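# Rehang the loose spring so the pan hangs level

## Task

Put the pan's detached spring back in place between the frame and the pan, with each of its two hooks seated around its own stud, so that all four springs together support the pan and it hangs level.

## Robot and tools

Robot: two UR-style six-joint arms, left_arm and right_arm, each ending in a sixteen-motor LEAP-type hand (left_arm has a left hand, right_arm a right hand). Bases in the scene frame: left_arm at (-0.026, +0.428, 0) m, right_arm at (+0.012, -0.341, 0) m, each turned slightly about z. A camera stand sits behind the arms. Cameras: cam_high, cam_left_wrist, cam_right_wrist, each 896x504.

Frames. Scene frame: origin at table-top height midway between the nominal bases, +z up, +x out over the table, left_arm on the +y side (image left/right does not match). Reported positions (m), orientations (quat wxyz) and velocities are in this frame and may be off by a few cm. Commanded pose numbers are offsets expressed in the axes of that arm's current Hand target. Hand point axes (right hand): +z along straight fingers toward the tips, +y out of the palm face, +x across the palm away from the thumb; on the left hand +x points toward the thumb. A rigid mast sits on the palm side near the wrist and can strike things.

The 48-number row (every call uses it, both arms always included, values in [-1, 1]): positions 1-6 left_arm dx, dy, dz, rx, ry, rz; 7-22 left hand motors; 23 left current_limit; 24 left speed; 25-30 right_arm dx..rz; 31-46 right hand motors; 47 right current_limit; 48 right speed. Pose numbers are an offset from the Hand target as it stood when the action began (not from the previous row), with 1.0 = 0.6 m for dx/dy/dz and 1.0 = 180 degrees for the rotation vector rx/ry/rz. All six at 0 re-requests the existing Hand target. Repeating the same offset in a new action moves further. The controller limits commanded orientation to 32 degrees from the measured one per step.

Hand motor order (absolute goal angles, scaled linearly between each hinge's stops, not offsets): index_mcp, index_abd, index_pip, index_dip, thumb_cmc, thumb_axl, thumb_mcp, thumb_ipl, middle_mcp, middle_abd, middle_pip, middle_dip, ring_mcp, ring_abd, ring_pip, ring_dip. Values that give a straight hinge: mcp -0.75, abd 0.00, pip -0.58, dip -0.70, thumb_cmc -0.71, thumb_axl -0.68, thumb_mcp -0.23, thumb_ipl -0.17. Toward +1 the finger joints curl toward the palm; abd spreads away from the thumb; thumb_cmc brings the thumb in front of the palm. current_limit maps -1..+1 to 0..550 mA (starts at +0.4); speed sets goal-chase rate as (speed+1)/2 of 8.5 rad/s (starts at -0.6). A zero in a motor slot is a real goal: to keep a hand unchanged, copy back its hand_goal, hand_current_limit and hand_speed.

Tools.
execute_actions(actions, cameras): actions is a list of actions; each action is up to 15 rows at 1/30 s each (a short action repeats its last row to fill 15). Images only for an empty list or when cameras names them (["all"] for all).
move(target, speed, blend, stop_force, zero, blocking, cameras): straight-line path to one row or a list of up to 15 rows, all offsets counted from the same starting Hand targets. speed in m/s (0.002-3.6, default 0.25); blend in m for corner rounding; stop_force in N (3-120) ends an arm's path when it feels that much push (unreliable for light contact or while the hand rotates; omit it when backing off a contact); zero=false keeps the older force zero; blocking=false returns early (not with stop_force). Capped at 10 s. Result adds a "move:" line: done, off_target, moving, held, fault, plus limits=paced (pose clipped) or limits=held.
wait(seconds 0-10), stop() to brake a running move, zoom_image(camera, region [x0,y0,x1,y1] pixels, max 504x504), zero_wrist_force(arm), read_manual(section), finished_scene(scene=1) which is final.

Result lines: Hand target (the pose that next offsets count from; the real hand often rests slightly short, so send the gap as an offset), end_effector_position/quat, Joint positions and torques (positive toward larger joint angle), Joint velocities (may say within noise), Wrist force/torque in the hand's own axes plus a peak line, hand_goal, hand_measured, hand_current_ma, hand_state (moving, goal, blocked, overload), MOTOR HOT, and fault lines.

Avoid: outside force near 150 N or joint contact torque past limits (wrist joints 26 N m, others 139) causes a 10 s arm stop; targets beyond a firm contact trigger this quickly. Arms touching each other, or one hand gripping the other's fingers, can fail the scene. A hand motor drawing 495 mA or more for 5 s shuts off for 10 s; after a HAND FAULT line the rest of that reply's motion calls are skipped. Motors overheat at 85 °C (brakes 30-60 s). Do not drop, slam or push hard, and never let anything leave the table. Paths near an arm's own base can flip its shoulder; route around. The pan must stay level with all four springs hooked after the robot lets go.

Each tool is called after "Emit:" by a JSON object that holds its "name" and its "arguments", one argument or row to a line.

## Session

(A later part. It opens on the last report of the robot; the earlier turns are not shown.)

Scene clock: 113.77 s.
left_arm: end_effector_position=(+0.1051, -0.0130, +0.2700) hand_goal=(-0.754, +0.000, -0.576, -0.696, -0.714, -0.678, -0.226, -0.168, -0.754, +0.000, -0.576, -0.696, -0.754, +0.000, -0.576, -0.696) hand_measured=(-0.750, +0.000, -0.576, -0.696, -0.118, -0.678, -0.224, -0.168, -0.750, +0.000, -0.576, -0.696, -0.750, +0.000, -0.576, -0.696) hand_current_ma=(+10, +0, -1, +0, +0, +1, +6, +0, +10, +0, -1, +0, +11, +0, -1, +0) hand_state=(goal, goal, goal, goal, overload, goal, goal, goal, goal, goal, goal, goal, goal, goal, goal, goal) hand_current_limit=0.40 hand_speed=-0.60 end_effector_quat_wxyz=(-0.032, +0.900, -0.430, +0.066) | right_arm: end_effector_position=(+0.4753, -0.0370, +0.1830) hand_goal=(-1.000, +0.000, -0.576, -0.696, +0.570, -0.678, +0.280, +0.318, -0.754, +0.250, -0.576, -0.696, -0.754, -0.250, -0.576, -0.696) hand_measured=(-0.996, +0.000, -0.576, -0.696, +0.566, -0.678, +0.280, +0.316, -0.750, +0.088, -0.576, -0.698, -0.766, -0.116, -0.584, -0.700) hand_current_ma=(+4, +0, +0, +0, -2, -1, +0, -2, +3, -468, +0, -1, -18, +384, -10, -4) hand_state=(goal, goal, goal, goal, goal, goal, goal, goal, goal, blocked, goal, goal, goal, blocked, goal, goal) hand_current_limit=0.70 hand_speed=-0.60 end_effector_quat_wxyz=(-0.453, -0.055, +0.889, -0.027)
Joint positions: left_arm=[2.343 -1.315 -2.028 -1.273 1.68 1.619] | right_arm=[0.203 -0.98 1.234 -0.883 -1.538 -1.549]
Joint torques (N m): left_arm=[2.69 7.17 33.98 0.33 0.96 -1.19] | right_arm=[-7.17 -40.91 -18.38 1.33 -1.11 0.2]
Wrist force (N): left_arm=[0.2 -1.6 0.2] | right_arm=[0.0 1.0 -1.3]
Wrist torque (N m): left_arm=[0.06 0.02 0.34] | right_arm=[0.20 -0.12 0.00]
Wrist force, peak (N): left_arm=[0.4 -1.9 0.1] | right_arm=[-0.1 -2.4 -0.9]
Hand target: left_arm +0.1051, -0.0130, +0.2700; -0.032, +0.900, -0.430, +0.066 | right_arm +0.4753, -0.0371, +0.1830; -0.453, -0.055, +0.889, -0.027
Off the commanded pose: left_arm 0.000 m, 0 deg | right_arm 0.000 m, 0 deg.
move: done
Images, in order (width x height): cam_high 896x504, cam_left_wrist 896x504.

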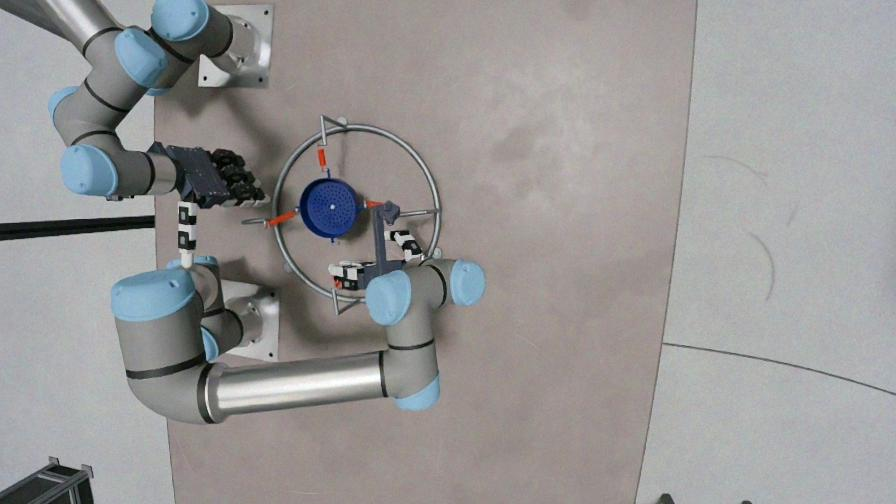

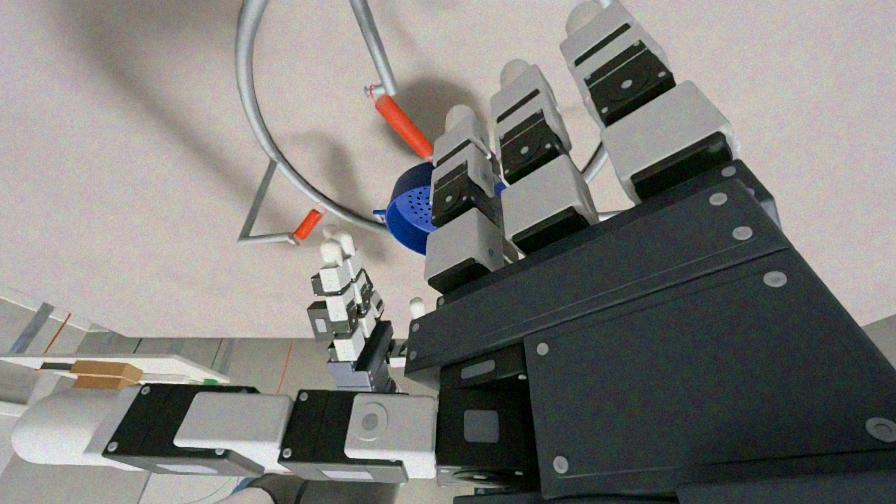

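Emit:
{"name": "execute_actions", "arguments": {
  "actions": []
}}

Emit:
{"name": "zoom_image", "arguments": {
  "camera": "cam_left_wrist",
  "region": [280, 190, 350, 260]
}}

Emit:
{"name": "zoom_image", "arguments": {
  "camera": "cam_high",
  "region": [310, 220, 390, 310]
}}

Scene clock: 122.80 s.
left_arm: end_effector_position=(+0.1051, -0.0130, +0.2700) hand_goal=(-0.754, +0.000, -0.576, -0.696, -0.714, -0.678, -0.226, -0.168, -0.754, +0.000, -0.576, -0.696, -0.754, +0.000, -0.576, -0.696) hand_measured=(-0.750, +0.000, -0.576, -0.696, -0.118, -0.678, -0.224, -0.168, -0.750, +0.000, -0.576, -0.696, -0.750, +0.000, -0.576, -0.696) hand_current_ma=(+10, +0, -1, +0, +0, +1, +6, +0, +10, +0, -1, +0, +11, +0, -1, +0) hand_state=(goal, goal, goal, goal, overload, goal, goal, goal, goal, goal, goal, goal, goal, goal, goal, goal) hand_current_limit=0.40 hand_speed=-0.60 end_effector_quat_wxyz=(-0.032, +0.900, -0.430, +0.066) | right_arm: end_effector_position=(+0.4753, -0.0371, +0.1830) hand_goal=(-1.000, +0.000, -0.576, -0.696, +0.570, -0.678, +0.280, +0.318, -0.754, +0.250, -0.576, -0.696, -0.754, -0.250, -0.576, -0.696) hand_measured=(-0.996, +0.000, -0.576, -0.696, +0.566, -0.678, +0.280, +0.316, -0.750, +0.088, -0.576, -0.698, -0.766, -0.116, -0.584, -0.700) hand_current_ma=(+4, +0, +0, +0, -2, -1, +0, -2, +3, -468, +0, -1, -18, +384, -10, -4) hand_state=(goal, goal, goal, goal, goal, goal, goal, goal, goal, blocked, goal, goal, goal, blocked, goal, goal) hand_current_limit=0.70 hand_speed=-0.60 end_effector_quat_wxyz=(-0.453, -0.055, +0.889, -0.027)
Joint positions: left_arm=[2.343 -1.315 -2.028 -1.273 1.68 1.619] | right_arm=[0.202 -0.98 1.234 -0.883 -1.539 -1.549]
Joint velocities: within noise
Joint torques (N m): left_arm=[2.07 6.24 32.98 0.35 0.9 -1.27] | right_arm=[-8.68 -51.75 -11.25 -1.14 -1.91 -2.09]
Wrist force (N): left_arm=[0.4 -1.5 0.0] | right_arm=[0.3 1.2 -1.0]
Wrist torque (N m): left_arm=[0.08 -0.01 0.36] | right_arm=[0.21 -0.16 0.02]
Wrist force, peak (N): left_arm=[0.3 -1.8 0.2] | right_arm=[0.0 1.3 -1.4]
Hand target: left_arm +0.1051, -0.0130, +0.2700; -0.032, +0.900, -0.430, +0.066 | right_arm +0.4753, -0.0371, +0.1830; -0.453, -0.055, +0.889, -0.027
Off the commanded pose: left_arm 0.000 m, 0 deg | right_arm 0.000 m, 0 deg.

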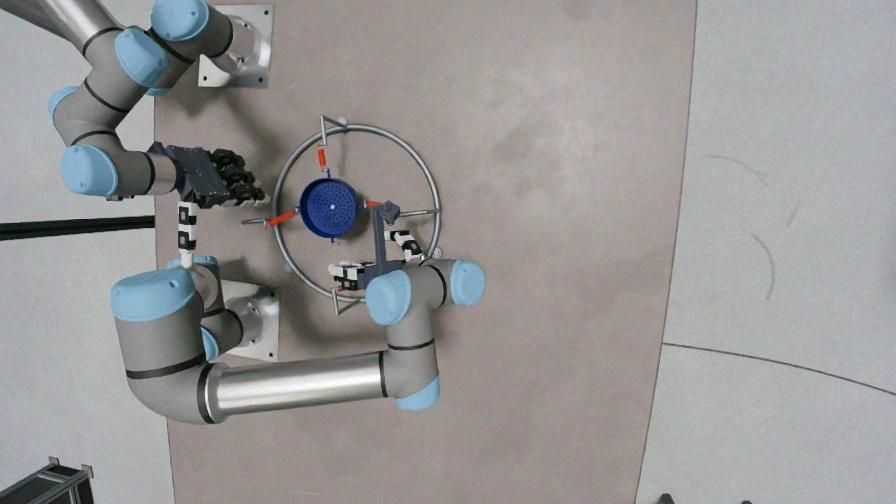

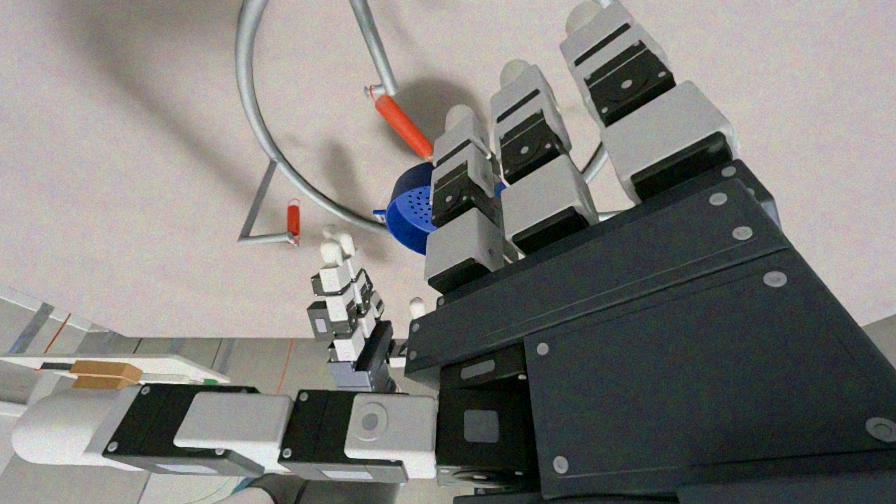

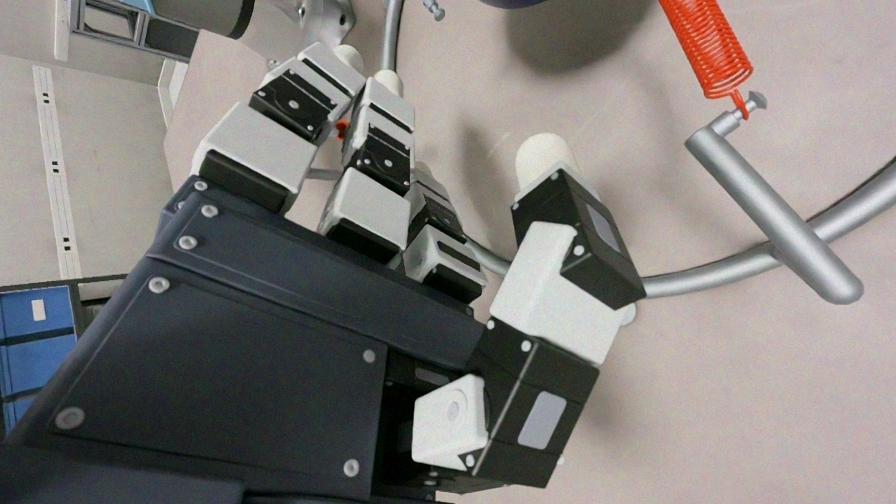

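Scaled by 7.200 from the camera's 896x504 image, which has a finer 1280x720 frame.

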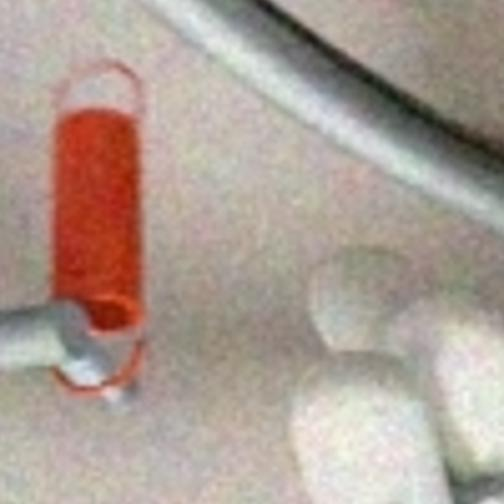

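Scaled by 5.600 from the camera's 896x504 image, which has a finer 1280x720 frame.

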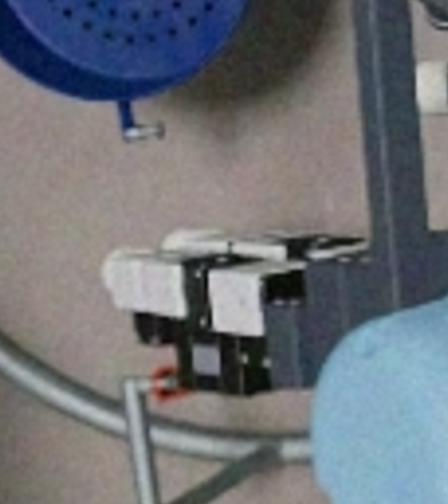

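Emit:
{"name": "move", "arguments": {
  "target": [
    [0,0,0,0,0,0,-0.754,0,-0.576,-0.696,-0.714,-0.678,-0.226,-0.168,-0.754,0,-0.576,-0.696,-0.754,0,-0.576,-0.696,0.4,-0.6, -0.0067,-0.066,-0.151,0,0,0,0.068,0,0.591,0.174,0.571,-0.678,0.281,0.319,-0.754,0,-0.576,-0.696,-0.754,0,-0.576,-0.696,0.4,-0.6],
    [0,0,0,0,0,0,-0.754,0,-0.576,-0.696,-0.714,-0.678,-0.226,-0.168,-0.754,0,-0.576,-0.696,-0.754,0,-0.576,-0.696,0.4,-0.6, -0.1592,-0.2722,-0.012,0.0826,0.0565,0.4875,0.068,0,0.591,0.174,0.571,-0.678,0.281,0.319,-0.754,0,-0.576,-0.696,-0.754,0,-0.576,-0.696,0.4,-0.6]
  ],
  "speed": 0.2,
  "cameras": ["all"]
}}

Emit:
{"name": "zoom_image", "arguments": {
  "camera": "cam_left_wrist",
  "region": [260, 190, 400, 290]
}}

Scene clock: 133.30 s.
left_arm: end_effector_position=(+0.1051, -0.0130, +0.2700) hand_goal=(-0.754, +0.000, -0.576, -0.696, -0.714, -0.678, -0.226, -0.168, -0.754, +0.000, -0.576, -0.696, -0.754, +0.000, -0.576, -0.696) hand_measured=(-0.750, +0.000, -0.576, -0.696, -0.118, -0.678, -0.224, -0.168, -0.750, +0.000, -0.576, -0.696, -0.750, +0.000, -0.576, -0.696) hand_current_ma=(+10, +0, -1, +0, +0, +1, +6, +0, +10, +0, -1, +0, +11, +0, -1, +0) hand_state=(goal, goal, goal, goal, overload, goal, goal, goal, goal, goal, goal, goal, goal, goal, goal, goal) hand_current_limit=0.40 hand_speed=-0.60 end_effector_quat_wxyz=(-0.032, +0.900, -0.430, +0.066) | right_arm: end_effector_position=(+0.5567, -0.1916, +0.1097) hand_goal=(+0.068, +0.000, +0.590, +0.174, +0.570, -0.678, +0.280, +0.318, -0.754, +0.000, -0.576, -0.696, -0.754, +0.000, -0.576, -0.696) hand_measured=(-0.248, -0.006, +0.246, +0.140, +0.570, -0.676, +0.288, +0.332, -0.746, -0.002, -0.576, -0.698, -0.746, -0.004, -0.576, -0.698) hand_current_ma=(-385, -6, -385, -72, +0, +2, +13, +29, +10, +0, +0, -1, +11, -3, +0, -2) hand_state=(blocked, goal, blocked, blocked, goal, goal, goal, goal, goal, goal, goal, goal, goal, goal, goal, goal) hand_current_limit=0.40 hand_speed=-0.60 end_effector_quat_wxyz=(-0.368, +0.524, +0.630, -0.440)
Joint positions: left_arm=[2.343 -1.315 -2.028 -1.273 1.68 1.619] | right_arm=[0.139 -0.71 0.91 -0.55 -1.649 -0.03]
Joint torques (N m): left_arm=[0.05 6.41 32.97 0.46 0.85 -1.19] | right_arm=[2.98 -59.82 -26.51 2.82 -2.04 2]
Wrist force (N): left_arm=[0.1 -1.6 0.1] | right_arm=[-0.3 1.8 -2.3]
Wrist torque (N m): left_arm=[0.07 0.03 0.33] | right_arm=[0.37 0.04 0.15]
Wrist force, peak (N): left_arm=[0.1 -1.9 0.2] | right_arm=[-0.2 0.1 -3.2]
Hand target: left_arm +0.1051, -0.0130, +0.2700; -0.032, +0.900, -0.430, +0.066 | right_arm +0.5567, -0.1916, +0.1098; -0.368, +0.524, +0.630, -0.441
Off the commanded pose: left_arm 0.000 m, 0 deg | right_arm 0.000 m, 0 deg.
move: done

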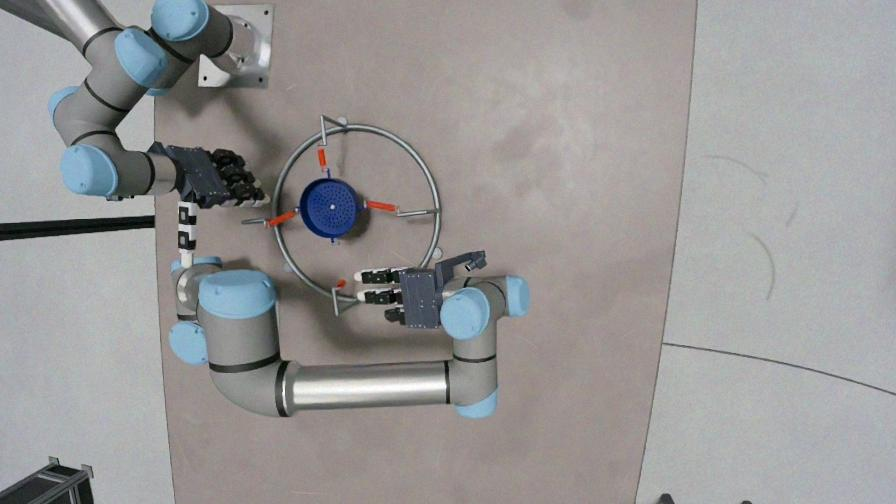

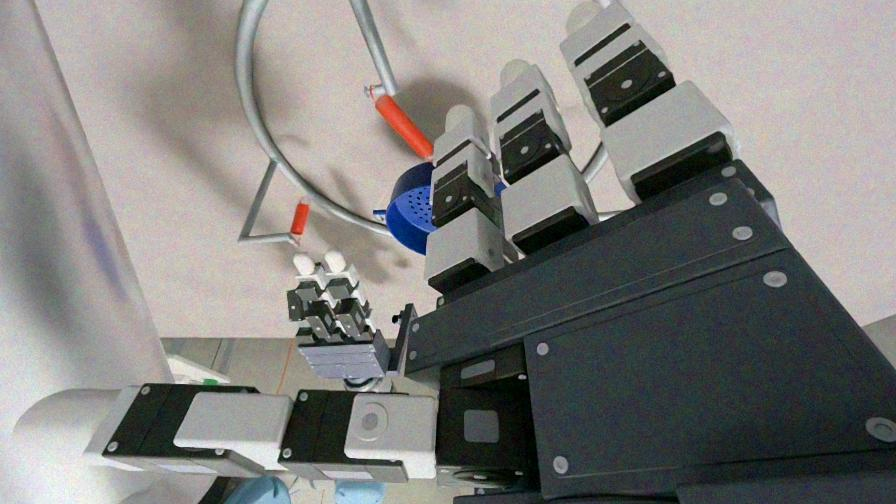

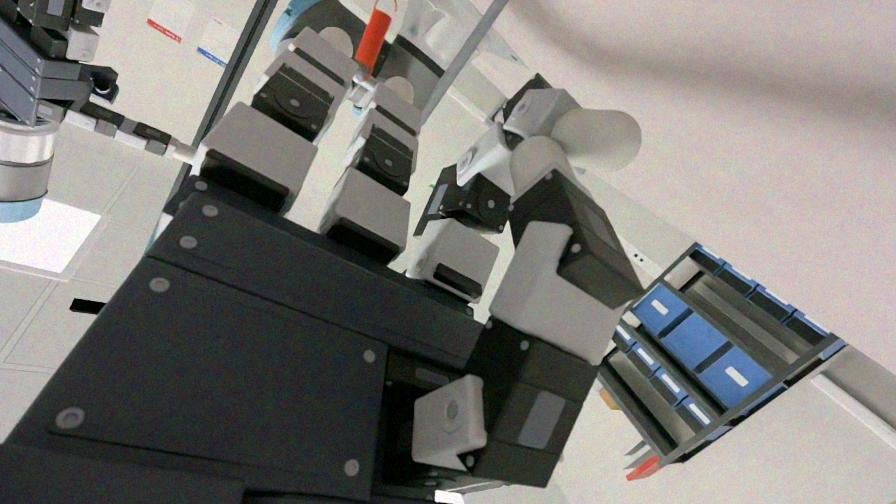

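Scaled by 3.600 from the camera's 896x504 image, which has a finer 1280x720 frame.

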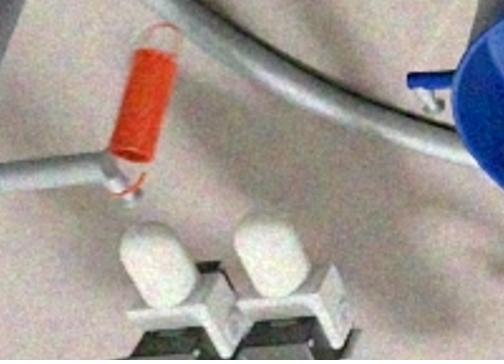

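Emit:
{"name": "move", "arguments": {
  "target": [0,0,0,0,0,0,-0.754,0,-0.576,-0.696,-0.714,-0.678,-0.226,-0.168,-0.754,0,-0.576,-0.696,-0.754,0,-0.576,-0.696,0.4,-0.6, 0,0,0,0,0,0,-0.28,0,0.2,0.12,0.571,-0.678,0.281,0.319,-0.754,0,-0.576,-0.696,-0.754,0,-0.576,-0.696,0.4,-0.6],
  "cameras": ["cam_left_wrist"]
}}

Emit:
{"name": "zoom_image", "arguments": {
  "camera": "cam_left_wrist",
  "region": [260, 190, 360, 290]
}}

Scene clock: 134.10 s.
left_arm: end_effector_position=(+0.1051, -0.0130, +0.2700) hand_goal=(-0.754, +0.000, -0.576, -0.696, -0.714, -0.678, -0.226, -0.168, -0.754, +0.000, -0.576, -0.696, -0.754, +0.000, -0.576, -0.696) hand_measured=(-0.750, +0.000, -0.576, -0.696, -0.118, -0.678, -0.224, -0.168, -0.750, +0.000, -0.576, -0.696, -0.750, +0.000, -0.576, -0.696) hand_current_ma=(+10, +0, -1, +0, +0, +1, +6, +0, +10, +0, -1, +0, +11, +0, -1, +0) hand_state=(goal, goal, goal, goal, overload, goal, goal, goal, goal, goal, goal, goal, goal, goal, goal, goal) hand_current_limit=0.40 hand_speed=-0.60 end_effector_quat_wxyz=(-0.032, +0.900, -0.430, +0.066) | right_arm: end_effector_position=(+0.5567, -0.1916, +0.1098) hand_goal=(-0.280, +0.000, +0.200, +0.120, +0.570, -0.678, +0.280, +0.318, -0.754, +0.000, -0.576, -0.696, -0.754, +0.000, -0.576, -0.696) hand_measured=(-0.270, -0.002, +0.202, +0.116, +0.572, -0.676, +0.280, +0.320, -0.746, -0.002, -0.576, -0.698, -0.746, -0.004, -0.576, -0.698) hand_current_ma=(+13, -2, +1, -3, +1, +2, +0, +1, +10, +0, +0, -1, +11, -3, +0, -2) hand_state=(goal, goal, goal, goal, goal, goal, goal, goal, goal, goal, goal, goal, goal, goal, goal, goal) hand_current_limit=0.40 hand_speed=-0.60 end_effector_quat_wxyz=(-0.368, +0.524, +0.630, -0.441)
Joint positions: left_arm=[2.343 -1.315 -2.028 -1.273 1.68 1.619] | right_arm=[0.139 -0.71 0.91 -0.55 -1.649 -0.03]
Joint torques (N m): left_arm=[1.43 6.1 31.3 0.37 0.97 -1.22] | right_arm=[4.86 -60.04 -18.26 2.3 -1.94 2.18]
Wrist force (N): left_arm=[0.2 -1.5 0.0] | right_arm=[-0.6 1.6 -2.1]
Wrist torque (N m): left_arm=[0.08 0.01 0.34] | right_arm=[0.31 0.07 0.14]
Wrist force, peak (N): left_arm=[0.4 -1.7 0.1] | right_arm=[-0.8 1.9 -2.4]
Hand target: left_arm +0.1051, -0.0130, +0.2700; -0.032, +0.900, -0.430, +0.066 | right_arm +0.5567, -0.1916, +0.1098; -0.368, +0.524, +0.630, -0.441
Off the commanded pose: left_arm 0.000 m, 0 deg | right_arm 0.000 m, 0 deg.
move: done
Images, in order (width x height): cam_left_wrist 896x504.

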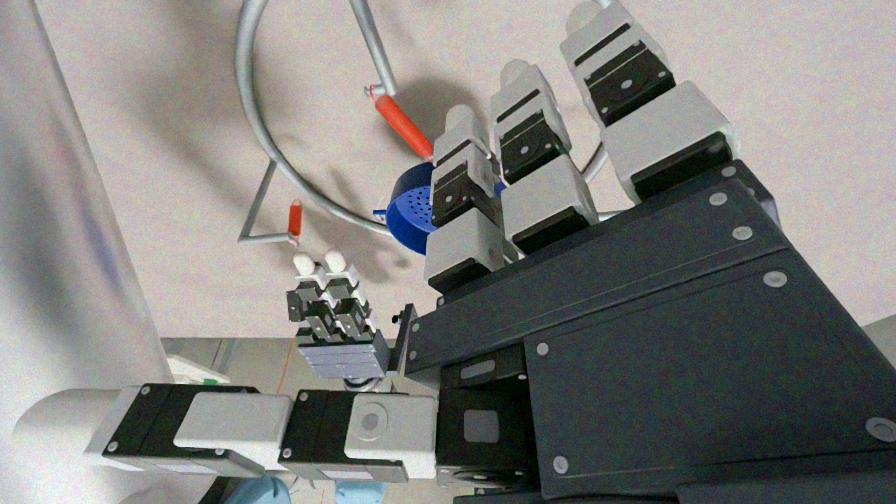

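Scaled by 5.040 from the camera's 896x504 image, which has a finer 1280x720 frame.

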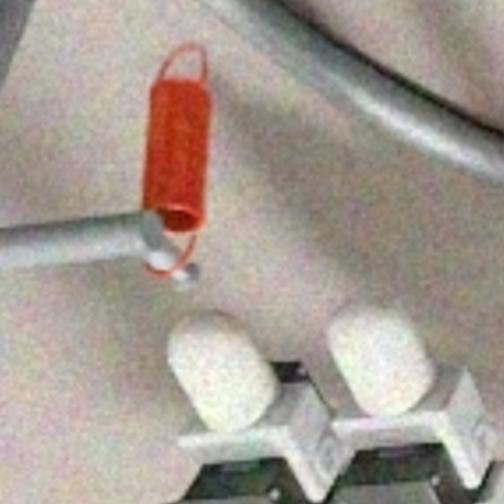

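Emit:
{"name": "move", "arguments": {
  "target": [0,0,0,0,0,0,-0.754,0,-0.576,-0.696,-0.714,-0.678,-0.226,-0.168,-0.754,0,-0.576,-0.696,-0.754,0,-0.576,-0.696,0.4,-0.6, -0.0036,0,0.0567,0,0,0,-0.28,0,0.2,0.12,0.571,-0.678,0.281,0.319,-0.754,0,-0.576,-0.696,-0.754,0,-0.576,-0.696,0.4,-0.6],
  "speed": 0.08,
  "cameras": ["cam_left_wrist","cam_right_wrist"]
}}

Emit:
{"name": "zoom_image", "arguments": {
  "camera": "cam_left_wrist",
  "region": [260, 190, 360, 290]
}}

Emit:
{"name": "zoom_image", "arguments": {
  "camera": "cam_right_wrist",
  "region": [290, 0, 450, 130]
}}

Scene clock: 136.13 s.
left_arm: end_effector_position=(+0.1051, -0.0130, +0.2700) hand_goal=(-0.754, +0.000, -0.576, -0.696, -0.714, -0.678, -0.226, -0.168, -0.754, +0.000, -0.576, -0.696, -0.754, +0.000, -0.576, -0.696) hand_measured=(-0.750, +0.000, -0.576, -0.696, -0.118, -0.678, -0.224, -0.168, -0.750, +0.000, -0.576, -0.696, -0.750, +0.000, -0.576, -0.696) hand_current_ma=(+10, +0, -1, +0, +0, +1, +6, +0, +10, +0, -1, +0, +11, +0, -1, +0) hand_state=(goal, goal, goal, goal, overload, goal, goal, goal, goal, goal, goal, goal, goal, goal, goal, goal) hand_current_limit=0.40 hand_speed=-0.60 end_effector_quat_wxyz=(-0.032, +0.900, -0.430, +0.066) | right_arm: end_effector_position=(+0.5257, -0.1995, +0.0982) hand_goal=(-0.280, +0.000, +0.200, +0.120, +0.570, -0.678, +0.280, +0.318, -0.754, +0.000, -0.576, -0.696, -0.754, +0.000, -0.576, -0.696) hand_measured=(-0.270, -0.002, +0.202, +0.116, +0.572, -0.676, +0.280, +0.320, -0.746, -0.002, -0.576, -0.698, -0.746, -0.004, -0.576, -0.698) hand_current_ma=(+13, -2, +1, -3, +1, +2, +0, +1, +10, +0, +0, -1, +11, -3, +0, -2) hand_state=(goal, goal, goal, goal, goal, goal, goal, goal, goal, goal, goal, goal, goal, goal, goal, goal) hand_current_limit=0.40 hand_speed=-0.60 end_effector_quat_wxyz=(-0.367, +0.524, +0.630, -0.440)
Joint positions: left_arm=[2.343 -1.315 -2.028 -1.273 1.68 1.619] | right_arm=[0.132 -0.791 1.087 -0.646 -1.656 -0.032]
Joint torques (N m): left_arm=[2.04 7.23 31.46 0.28 0.77 -1.12] | right_arm=[4.66 -43.83 -12.79 1.11 1.4 -1.67]
Wrist force (N): left_arm=[0.0 -1.3 -0.1] | right_arm=[-0.3 1.9 -1.9]
Wrist torque (N m): left_arm=[0.11 0.03 0.31] | right_arm=[0.35 0.02 0.16]
Wrist force, peak (N): left_arm=[0.3 -1.8 0.2] | right_arm=[-0.5 1.9 -3.0]
Hand target: left_arm +0.1051, -0.0130, +0.2700; -0.032, +0.900, -0.430, +0.066 | right_arm +0.5257, -0.1995, +0.0981; -0.368, +0.524, +0.630, -0.441
Off the commanded pose: left_arm 0.000 m, 0 deg | right_arm 0.000 m, 0 deg.
move: done
Images, in order (width x height): cam_left_wrist 896x504, cam_right_wrist 896x504.

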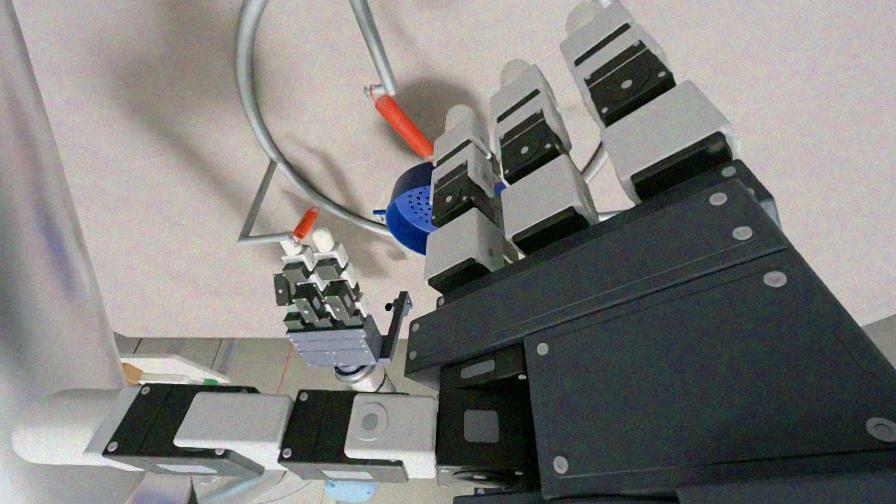

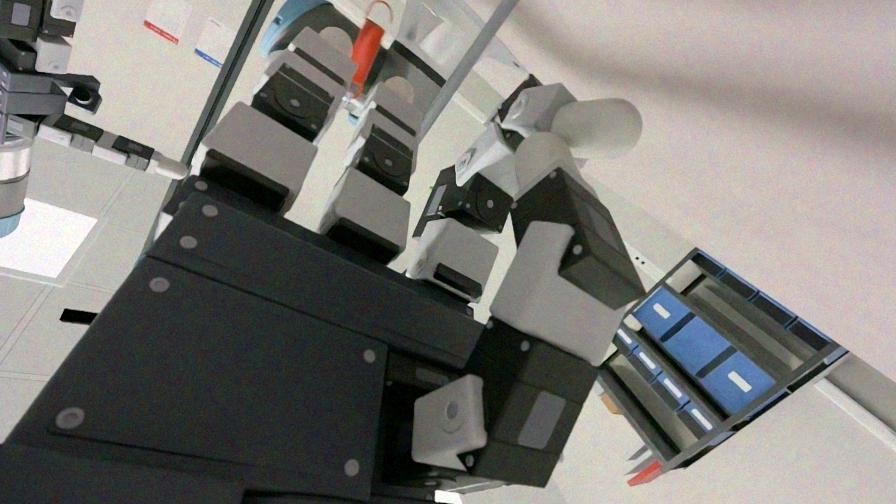

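Scaled by 5.040 from the camera's 896x504 image, which has a finer 1280x720 frame.

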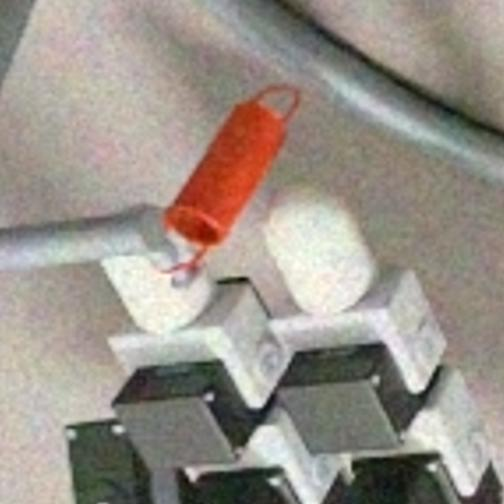

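Scaled by 3.150 from the camera's 896x504 image, which has a finer 1280x720 frame.

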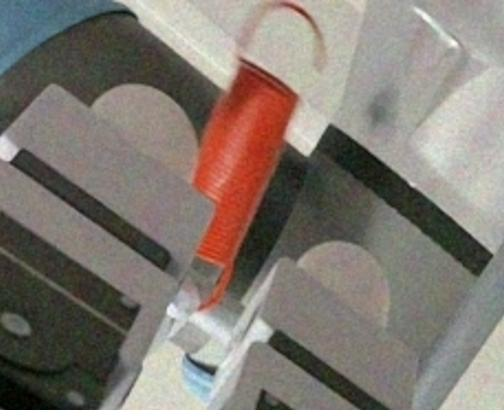

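Emit:
{"name": "wait", "arguments": {
  "seconds": 3,
  "cameras": ["cam_left_wrist"]
}}

Emit:
{"name": "zoom_image", "arguments": {
  "camera": "cam_left_wrist",
  "region": [260, 190, 360, 290]
}}

Emit:
{"name": "wait", "arguments": {
  "seconds": 0.1,
  "cameras": ["cam_left_wrist"]
}}

Emit:
{"name": "zoom_image", "arguments": {
  "camera": "cam_left_wrist",
  "region": [260, 190, 360, 290]
}}

Emit:
{"name": "wait", "arguments": {
  "seconds": 0.1,
  "cameras": ["cam_left_wrist"]
}}

Emit:
{"name": "zoom_image", "arguments": {
  "camera": "cam_left_wrist",
  "region": [260, 190, 360, 290]
}}

Scene clock: 139.50 s.
left_arm: end_effector_position=(+0.1051, -0.0130, +0.2700) hand_goal=(-0.754, +0.000, -0.576, -0.696, -0.714, -0.678, -0.226, -0.168, -0.754, +0.000, -0.576, -0.696, -0.754, +0.000, -0.576, -0.696) hand_measured=(-0.750, +0.000, -0.576, -0.696, -0.118, -0.678, -0.224, -0.168, -0.750, +0.000, -0.576, -0.696, -0.750, +0.000, -0.576, -0.696) hand_current_ma=(+10, +0, -1, +0, +0, +1, +6, +0, +10, +0, -1, +0, +11, +0, -1, +0) hand_state=(goal, goal, goal, goal, overload, goal, goal, goal, goal, goal, goal, goal, goal, goal, goal, goal) hand_current_limit=0.40 hand_speed=-0.60 end_effector_quat_wxyz=(-0.032, +0.900, -0.430, +0.066) | right_arm: end_effector_position=(+0.5257, -0.1995, +0.0981) hand_goal=(-0.280, +0.000, +0.200, +0.120, +0.570, -0.678, +0.280, +0.318, -0.754, +0.000, -0.576, -0.696, -0.754, +0.000, -0.576, -0.696) hand_measured=(-0.270, -0.002, +0.202, +0.116, +0.572, -0.676, +0.280, +0.320, -0.746, -0.002, -0.576, -0.698, -0.746, -0.004, -0.576, -0.698) hand_current_ma=(+13, -2, +1, -3, +1, +2, +0, +1, +10, +0, +0, -1, +11, -3, +0, -2) hand_state=(goal, goal, goal, goal, goal, goal, goal, goal, goal, goal, goal, goal, goal, goal, goal, goal) hand_current_limit=0.40 hand_speed=-0.60 end_effector_quat_wxyz=(-0.368, +0.524, +0.630, -0.441)
Joint positions: left_arm=[2.343 -1.315 -2.028 -1.273 1.68 1.619] | right_arm=[0.132 -0.791 1.087 -0.646 -1.656 -0.032]
Joint torques (N m): left_arm=[1.53 6.33 31.66 0.51 0.91 -1.2] | right_arm=[4.55 -37.39 -10.27 -0.54 1.95 1.96]
Wrist force (N): left_arm=[0.4 -1.7 0.1] | right_arm=[-0.5 1.7 -1.8]
Wrist torque (N m): left_arm=[0.05 -0.02 0.36] | right_arm=[0.32 0.05 0.14]
Wrist force, peak (N): left_arm=[0.4 -1.9 0.1] | right_arm=[-0.9 2.1 -2.0]
Hand target: left_arm +0.1051, -0.0130, +0.2700; -0.032, +0.900, -0.430, +0.066 | right_arm +0.5257, -0.1995, +0.0981; -0.368, +0.524, +0.630, -0.441
Off the commanded pose: left_arm 0.000 m, 0 deg | right_arm 0.000 m, 0 deg.
wait: 3.00 s; at rest from the start
Images, in order (width x height): cam_left_wrist 896x504.

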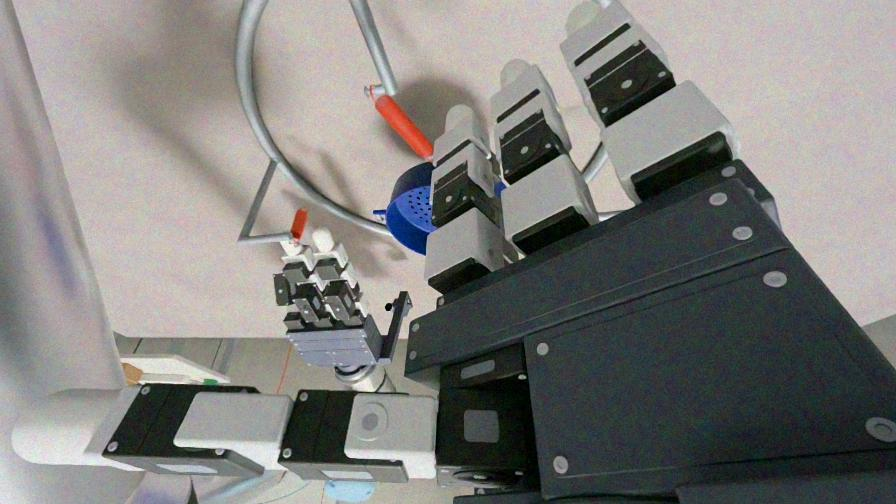

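Scaled by 5.040 from the camera's 896x504 image, which has a finer 1280x720 frame.

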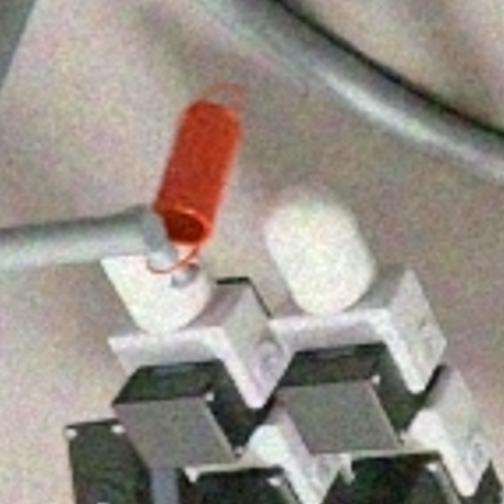

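Scene clock: 139.60 s.
left_arm: end_effector_position=(+0.1051, -0.0130, +0.2700) hand_goal=(-0.754, +0.000, -0.576, -0.696, -0.714, -0.678, -0.226, -0.168, -0.754, +0.000, -0.576, -0.696, -0.754, +0.000, -0.576, -0.696) hand_measured=(-0.750, +0.000, -0.576, -0.696, -0.118, -0.678, -0.224, -0.168, -0.750, +0.000, -0.576, -0.696, -0.750, +0.000, -0.576, -0.696) hand_current_ma=(+10, +0, -1, +0, +0, +1, +6, +0, +10, +0, -1, +0, +11, +0, -1, +0) hand_state=(goal, goal, goal, goal, overload, goal, goal, goal, goal, goal, goal, goal, goal, goal, goal, goal) hand_current_limit=0.40 hand_speed=-0.60 end_effector_quat_wxyz=(-0.032, +0.900, -0.430, +0.066) | right_arm: end_effector_position=(+0.5257, -0.1995, +0.0981) hand_goal=(-0.280, +0.000, +0.200, +0.120, +0.570, -0.678, +0.280, +0.318, -0.754, +0.000, -0.576, -0.696, -0.754, +0.000, -0.576, -0.696) hand_measured=(-0.270, -0.002, +0.202, +0.116, +0.572, -0.676, +0.280, +0.320, -0.746, -0.002, -0.576, -0.698, -0.746, -0.004, -0.576, -0.698) hand_current_ma=(+13, -2, +1, -3, +1, +2, +0, +1, +10, +0, +0, -1, +11, -3, +0, -2) hand_state=(goal, goal, goal, goal, goal, goal, goal, goal, goal, goal, goal, goal, goal, goal, goal, goal) hand_current_limit=0.40 hand_speed=-0.60 end_effector_quat_wxyz=(-0.368, +0.524, +0.630, -0.441)
Joint positions: left_arm=[2.343 -1.315 -2.028 -1.273 1.68 1.619] | right_arm=[0.132 -0.791 1.087 -0.646 -1.656 -0.032]
Joint torques (N m): left_arm=[0.4 7.21 31.55 0.27 0.89 -1.11] | right_arm=[4.61 -37.27 -10.21 -0.61 1.93 2.09]
Wrist force (N): left_arm=[0.3 -1.5 0.1] | right_arm=[-0.6 1.7 -2.0]
Wrist torque (N m): left_arm=[0.08 -0.01 0.35] | right_arm=[0.32 0.07 0.13]
Wrist force, peak (N): left_arm=[0.2 -1.6 0.2] | right_arm=[-0.6 1.7 -2.0]
Hand target: left_arm +0.1051, -0.0130, +0.2700; -0.032, +0.900, -0.430, +0.066 | right_arm +0.5257, -0.1995, +0.0981; -0.368, +0.524, +0.630, -0.441
Off the commanded pose: left_arm 0.000 m, 0 deg | right_arm 0.000 m, 0 deg.
wait: 0.10 s; no rest
Images, in order (width x height): cam_left_wrist 896x504.

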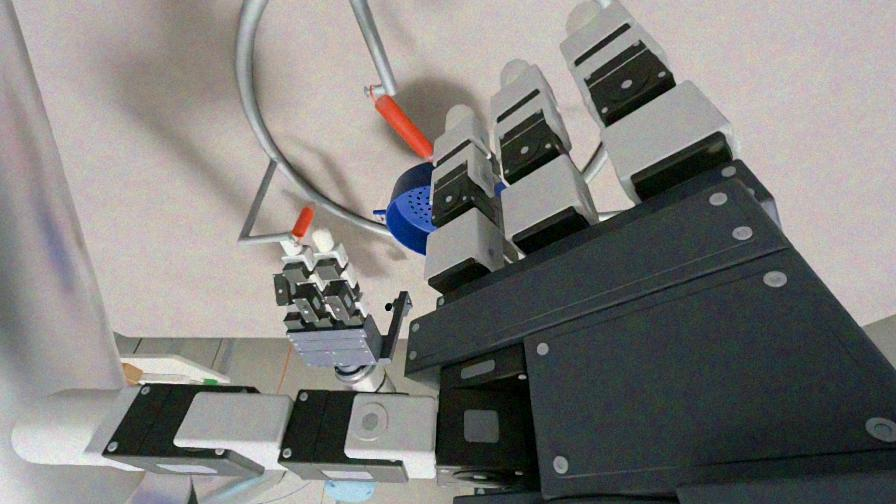

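Scaled by 5.040 from the camera's 896x504 image, which has a finer 1280x720 frame.

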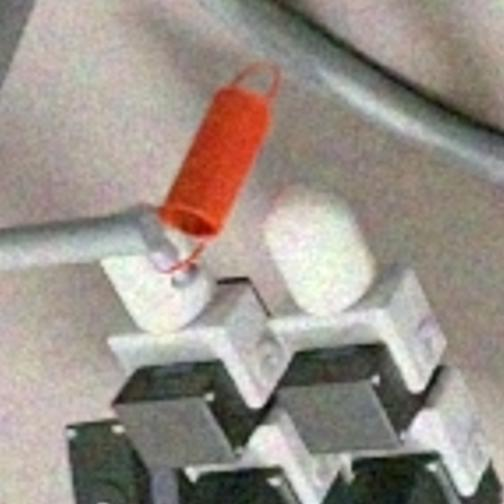

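Scene clock: 139.70 s.
left_arm: end_effector_position=(+0.1051, -0.0130, +0.2700) hand_goal=(-0.754, +0.000, -0.576, -0.696, -0.714, -0.678, -0.226, -0.168, -0.754, +0.000, -0.576, -0.696, -0.754, +0.000, -0.576, -0.696) hand_measured=(-0.750, +0.000, -0.576, -0.696, -0.118, -0.678, -0.224, -0.168, -0.750, +0.000, -0.576, -0.696, -0.750, +0.000, -0.576, -0.696) hand_current_ma=(+10, +0, -1, +0, +0, +1, +6, +0, +10, +0, -1, +0, +11, +0, -1, +0) hand_state=(goal, goal, goal, goal, overload, goal, goal, goal, goal, goal, goal, goal, goal, goal, goal, goal) hand_current_limit=0.40 hand_speed=-0.60 end_effector_quat_wxyz=(-0.032, +0.900, -0.430, +0.066) | right_arm: end_effector_position=(+0.5257, -0.1995, +0.0981) hand_goal=(-0.280, +0.000, +0.200, +0.120, +0.570, -0.678, +0.280, +0.318, -0.754, +0.000, -0.576, -0.696, -0.754, +0.000, -0.576, -0.696) hand_measured=(-0.270, -0.002, +0.202, +0.116, +0.572, -0.676, +0.280, +0.320, -0.746, -0.002, -0.576, -0.698, -0.746, -0.004, -0.576, -0.698) hand_current_ma=(+13, -2, +1, -3, +1, +2, +0, +1, +10, +0, +0, -1, +11, -3, +0, -2) hand_state=(goal, goal, goal, goal, goal, goal, goal, goal, goal, goal, goal, goal, goal, goal, goal, goal) hand_current_limit=0.40 hand_speed=-0.60 end_effector_quat_wxyz=(-0.368, +0.524, +0.630, -0.441)
Joint positions: left_arm=[2.343 -1.315 -2.028 -1.273 1.68 1.619] | right_arm=[0.132 -0.791 1.087 -0.646 -1.656 -0.032]
Joint torques (N m): left_arm=[1.68 6.35 30.71 0.45 0.82 -0.89] | right_arm=[4.72 -37.25 -10.72 -0.51 1.96 2.03]
Wrist force (N): left_arm=[0.1 -1.6 -0.1] | right_arm=[-0.6 2.1 -1.8]
Wrist torque (N m): left_arm=[0.08 0.02 0.33] | right_arm=[0.37 0.07 0.13]
Wrist force, peak (N): left_arm=[0.1 -1.6 -0.1] | right_arm=[-0.6 2.1 -1.8]
Hand target: left_arm +0.1051, -0.0130, +0.2700; -0.032, +0.900, -0.430, +0.066 | right_arm +0.5257, -0.1995, +0.0981; -0.368, +0.524, +0.630, -0.441
Off the commanded pose: left_arm 0.000 m, 0 deg | right_arm 0.000 m, 0 deg.
wait: 0.10 s; no rest
Images, in order (width x height): cam_left_wrist 896x504.

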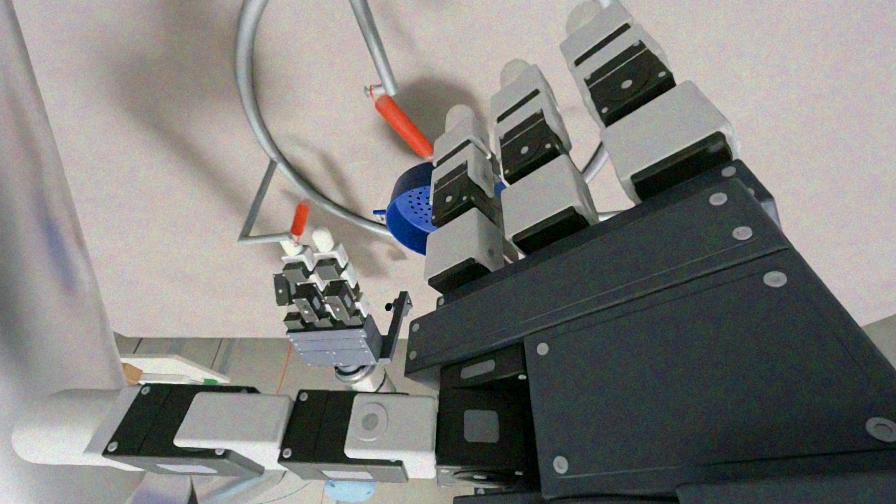

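Scaled by 5.040 from the camera's 896x504 image, which has a finer 1280x720 frame.

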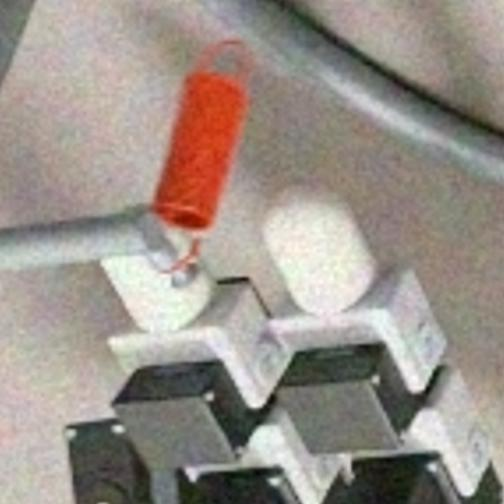

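Emit:
{"name": "move", "arguments": {
  "target": [0,0,0,0,0,0,-0.754,0,-0.576,-0.696,-0.714,-0.678,-0.226,-0.168,-0.754,0,-0.576,-0.696,-0.754,0,-0.576,-0.696,0.4,-0.6, 0.0033,0,0.0267,0,0,0,-0.28,0,0.2,0.12,0.571,-0.678,0.281,0.319,-0.754,0,-0.576,-0.696,-0.754,0,-0.576,-0.696,0.4,-0.93],
  "speed": 0.03,
  "stop_force": 3,
  "cameras": ["cam_left_wrist","cam_right_wrist"]
}}

Emit:
{"name": "zoom_image", "arguments": {
  "camera": "cam_left_wrist",
  "region": [260, 190, 360, 290]
}}

Emit:
{"name": "zoom_image", "arguments": {
  "camera": "cam_right_wrist",
  "region": [290, 0, 450, 130]
}}

Scene clock: 141.87 s.
left_arm: end_effector_position=(+0.1051, -0.0130, +0.2700) hand_goal=(-0.754, +0.000, -0.576, -0.696, -0.714, -0.678, -0.226, -0.168, -0.754, +0.000, -0.576, -0.696, -0.754, +0.000, -0.576, -0.696) hand_measured=(-0.750, +0.000, -0.576, -0.696, -0.118, -0.678, -0.224, -0.168, -0.750, +0.000, -0.576, -0.696, -0.750, +0.000, -0.576, -0.696) hand_current_ma=(+10, +0, -1, +0, +0, +1, +6, +0, +10, +0, -1, +0, +11, +0, -1, +0) hand_state=(goal, goal, goal, goal, overload, goal, goal, goal, goal, goal, goal, goal, goal, goal, goal, goal) hand_current_limit=0.40 hand_speed=-0.60 end_effector_quat_wxyz=(-0.032, +0.900, -0.430, +0.066) | right_arm: end_effector_position=(+0.5105, -0.2002, +0.0927) hand_goal=(-0.280, +0.000, +0.200, +0.120, +0.570, -0.678, +0.280, +0.318, -0.754, +0.000, -0.576, -0.696, -0.754, +0.000, -0.576, -0.696) hand_measured=(-0.270, -0.002, +0.202, +0.116, +0.572, -0.676, +0.280, +0.320, -0.746, -0.002, -0.576, -0.698, -0.746, -0.004, -0.576, -0.698) hand_current_ma=(+13, -2, +1, -3, +1, +2, +0, +1, +10, +0, +0, -1, +11, -2, +0, -2) hand_state=(goal, goal, goal, goal, goal, goal, goal, goal, goal, goal, goal, goal, goal, goal, goal, goal) hand_current_limit=0.40 hand_speed=-0.93 end_effector_quat_wxyz=(-0.368, +0.524, +0.630, -0.441)
Joint positions: left_arm=[2.343 -1.315 -2.028 -1.273 1.68 1.619] | right_arm=[0.133 -0.824 1.161 -0.687 -1.655 -0.032]
Joint torques (N m): left_arm=[0.99 5.87 31.34 0.08 0.96 -1.24] | right_arm=[-0.08 -35.71 -28.63 2.94 0.75 1.17]
Wrist force (N): left_arm=[0.1 -1.6 0.3] | right_arm=[-0.6 1.9 -1.9]
Wrist torque (N m): left_arm=[0.05 0.03 0.34] | right_arm=[0.34 0.07 0.17]
Wrist force, peak (N): left_arm=[0.0 -1.9 0.1] | right_arm=[-0.7 1.9 -2.2]
Hand target: left_arm +0.1051, -0.0130, +0.2700; -0.032, +0.900, -0.430, +0.066 | right_arm +0.5105, -0.2002, +0.0927; -0.368, +0.524, +0.630, -0.441
Off the commanded pose: left_arm 0.000 m, 0 deg | right_arm 0.000 m, 0 deg.
move: done
Images, in order (width x height): cam_left_wrist 896x504, cam_right_wrist 896x504.

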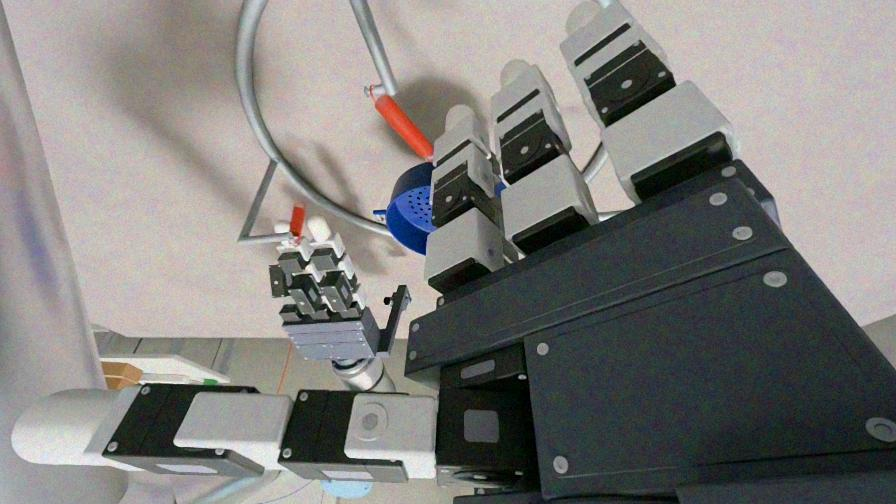

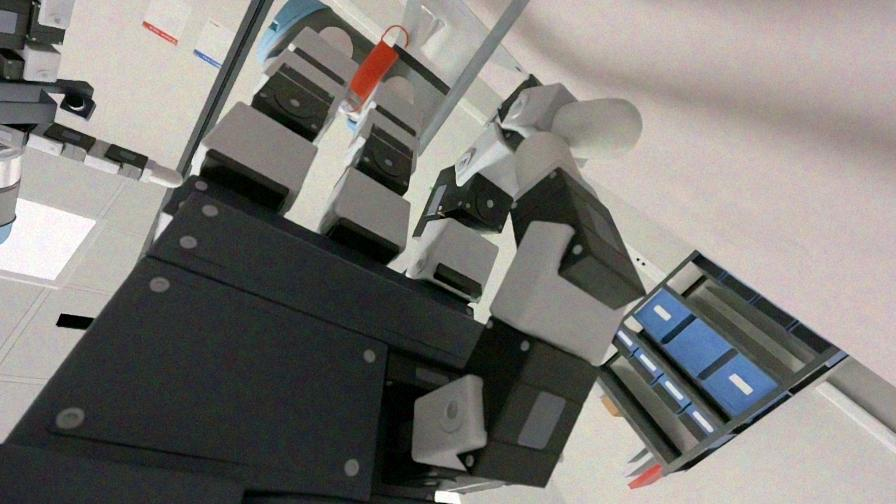

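Scaled by 5.040 from the camera's 896x504 image, which has a finer 1280x720 frame.

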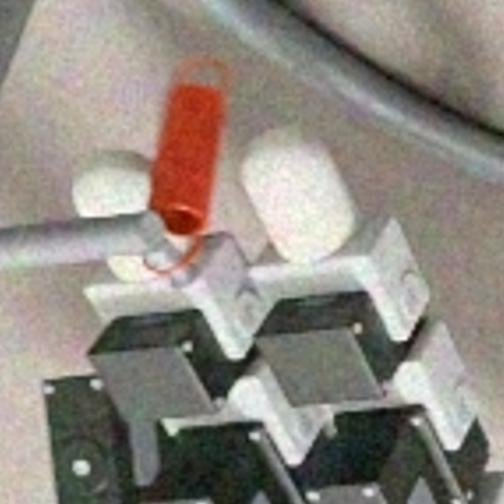

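Scaled by 3.150 from the camera's 896x504 image, which has a finer 1280x720 frame.

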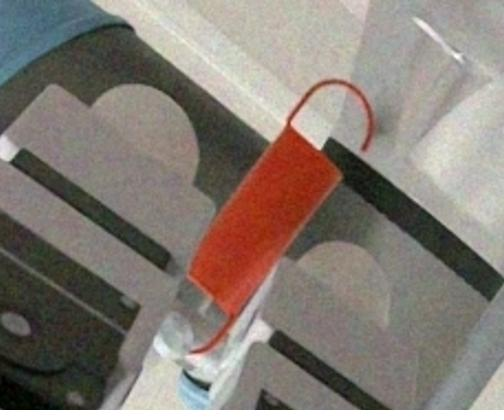

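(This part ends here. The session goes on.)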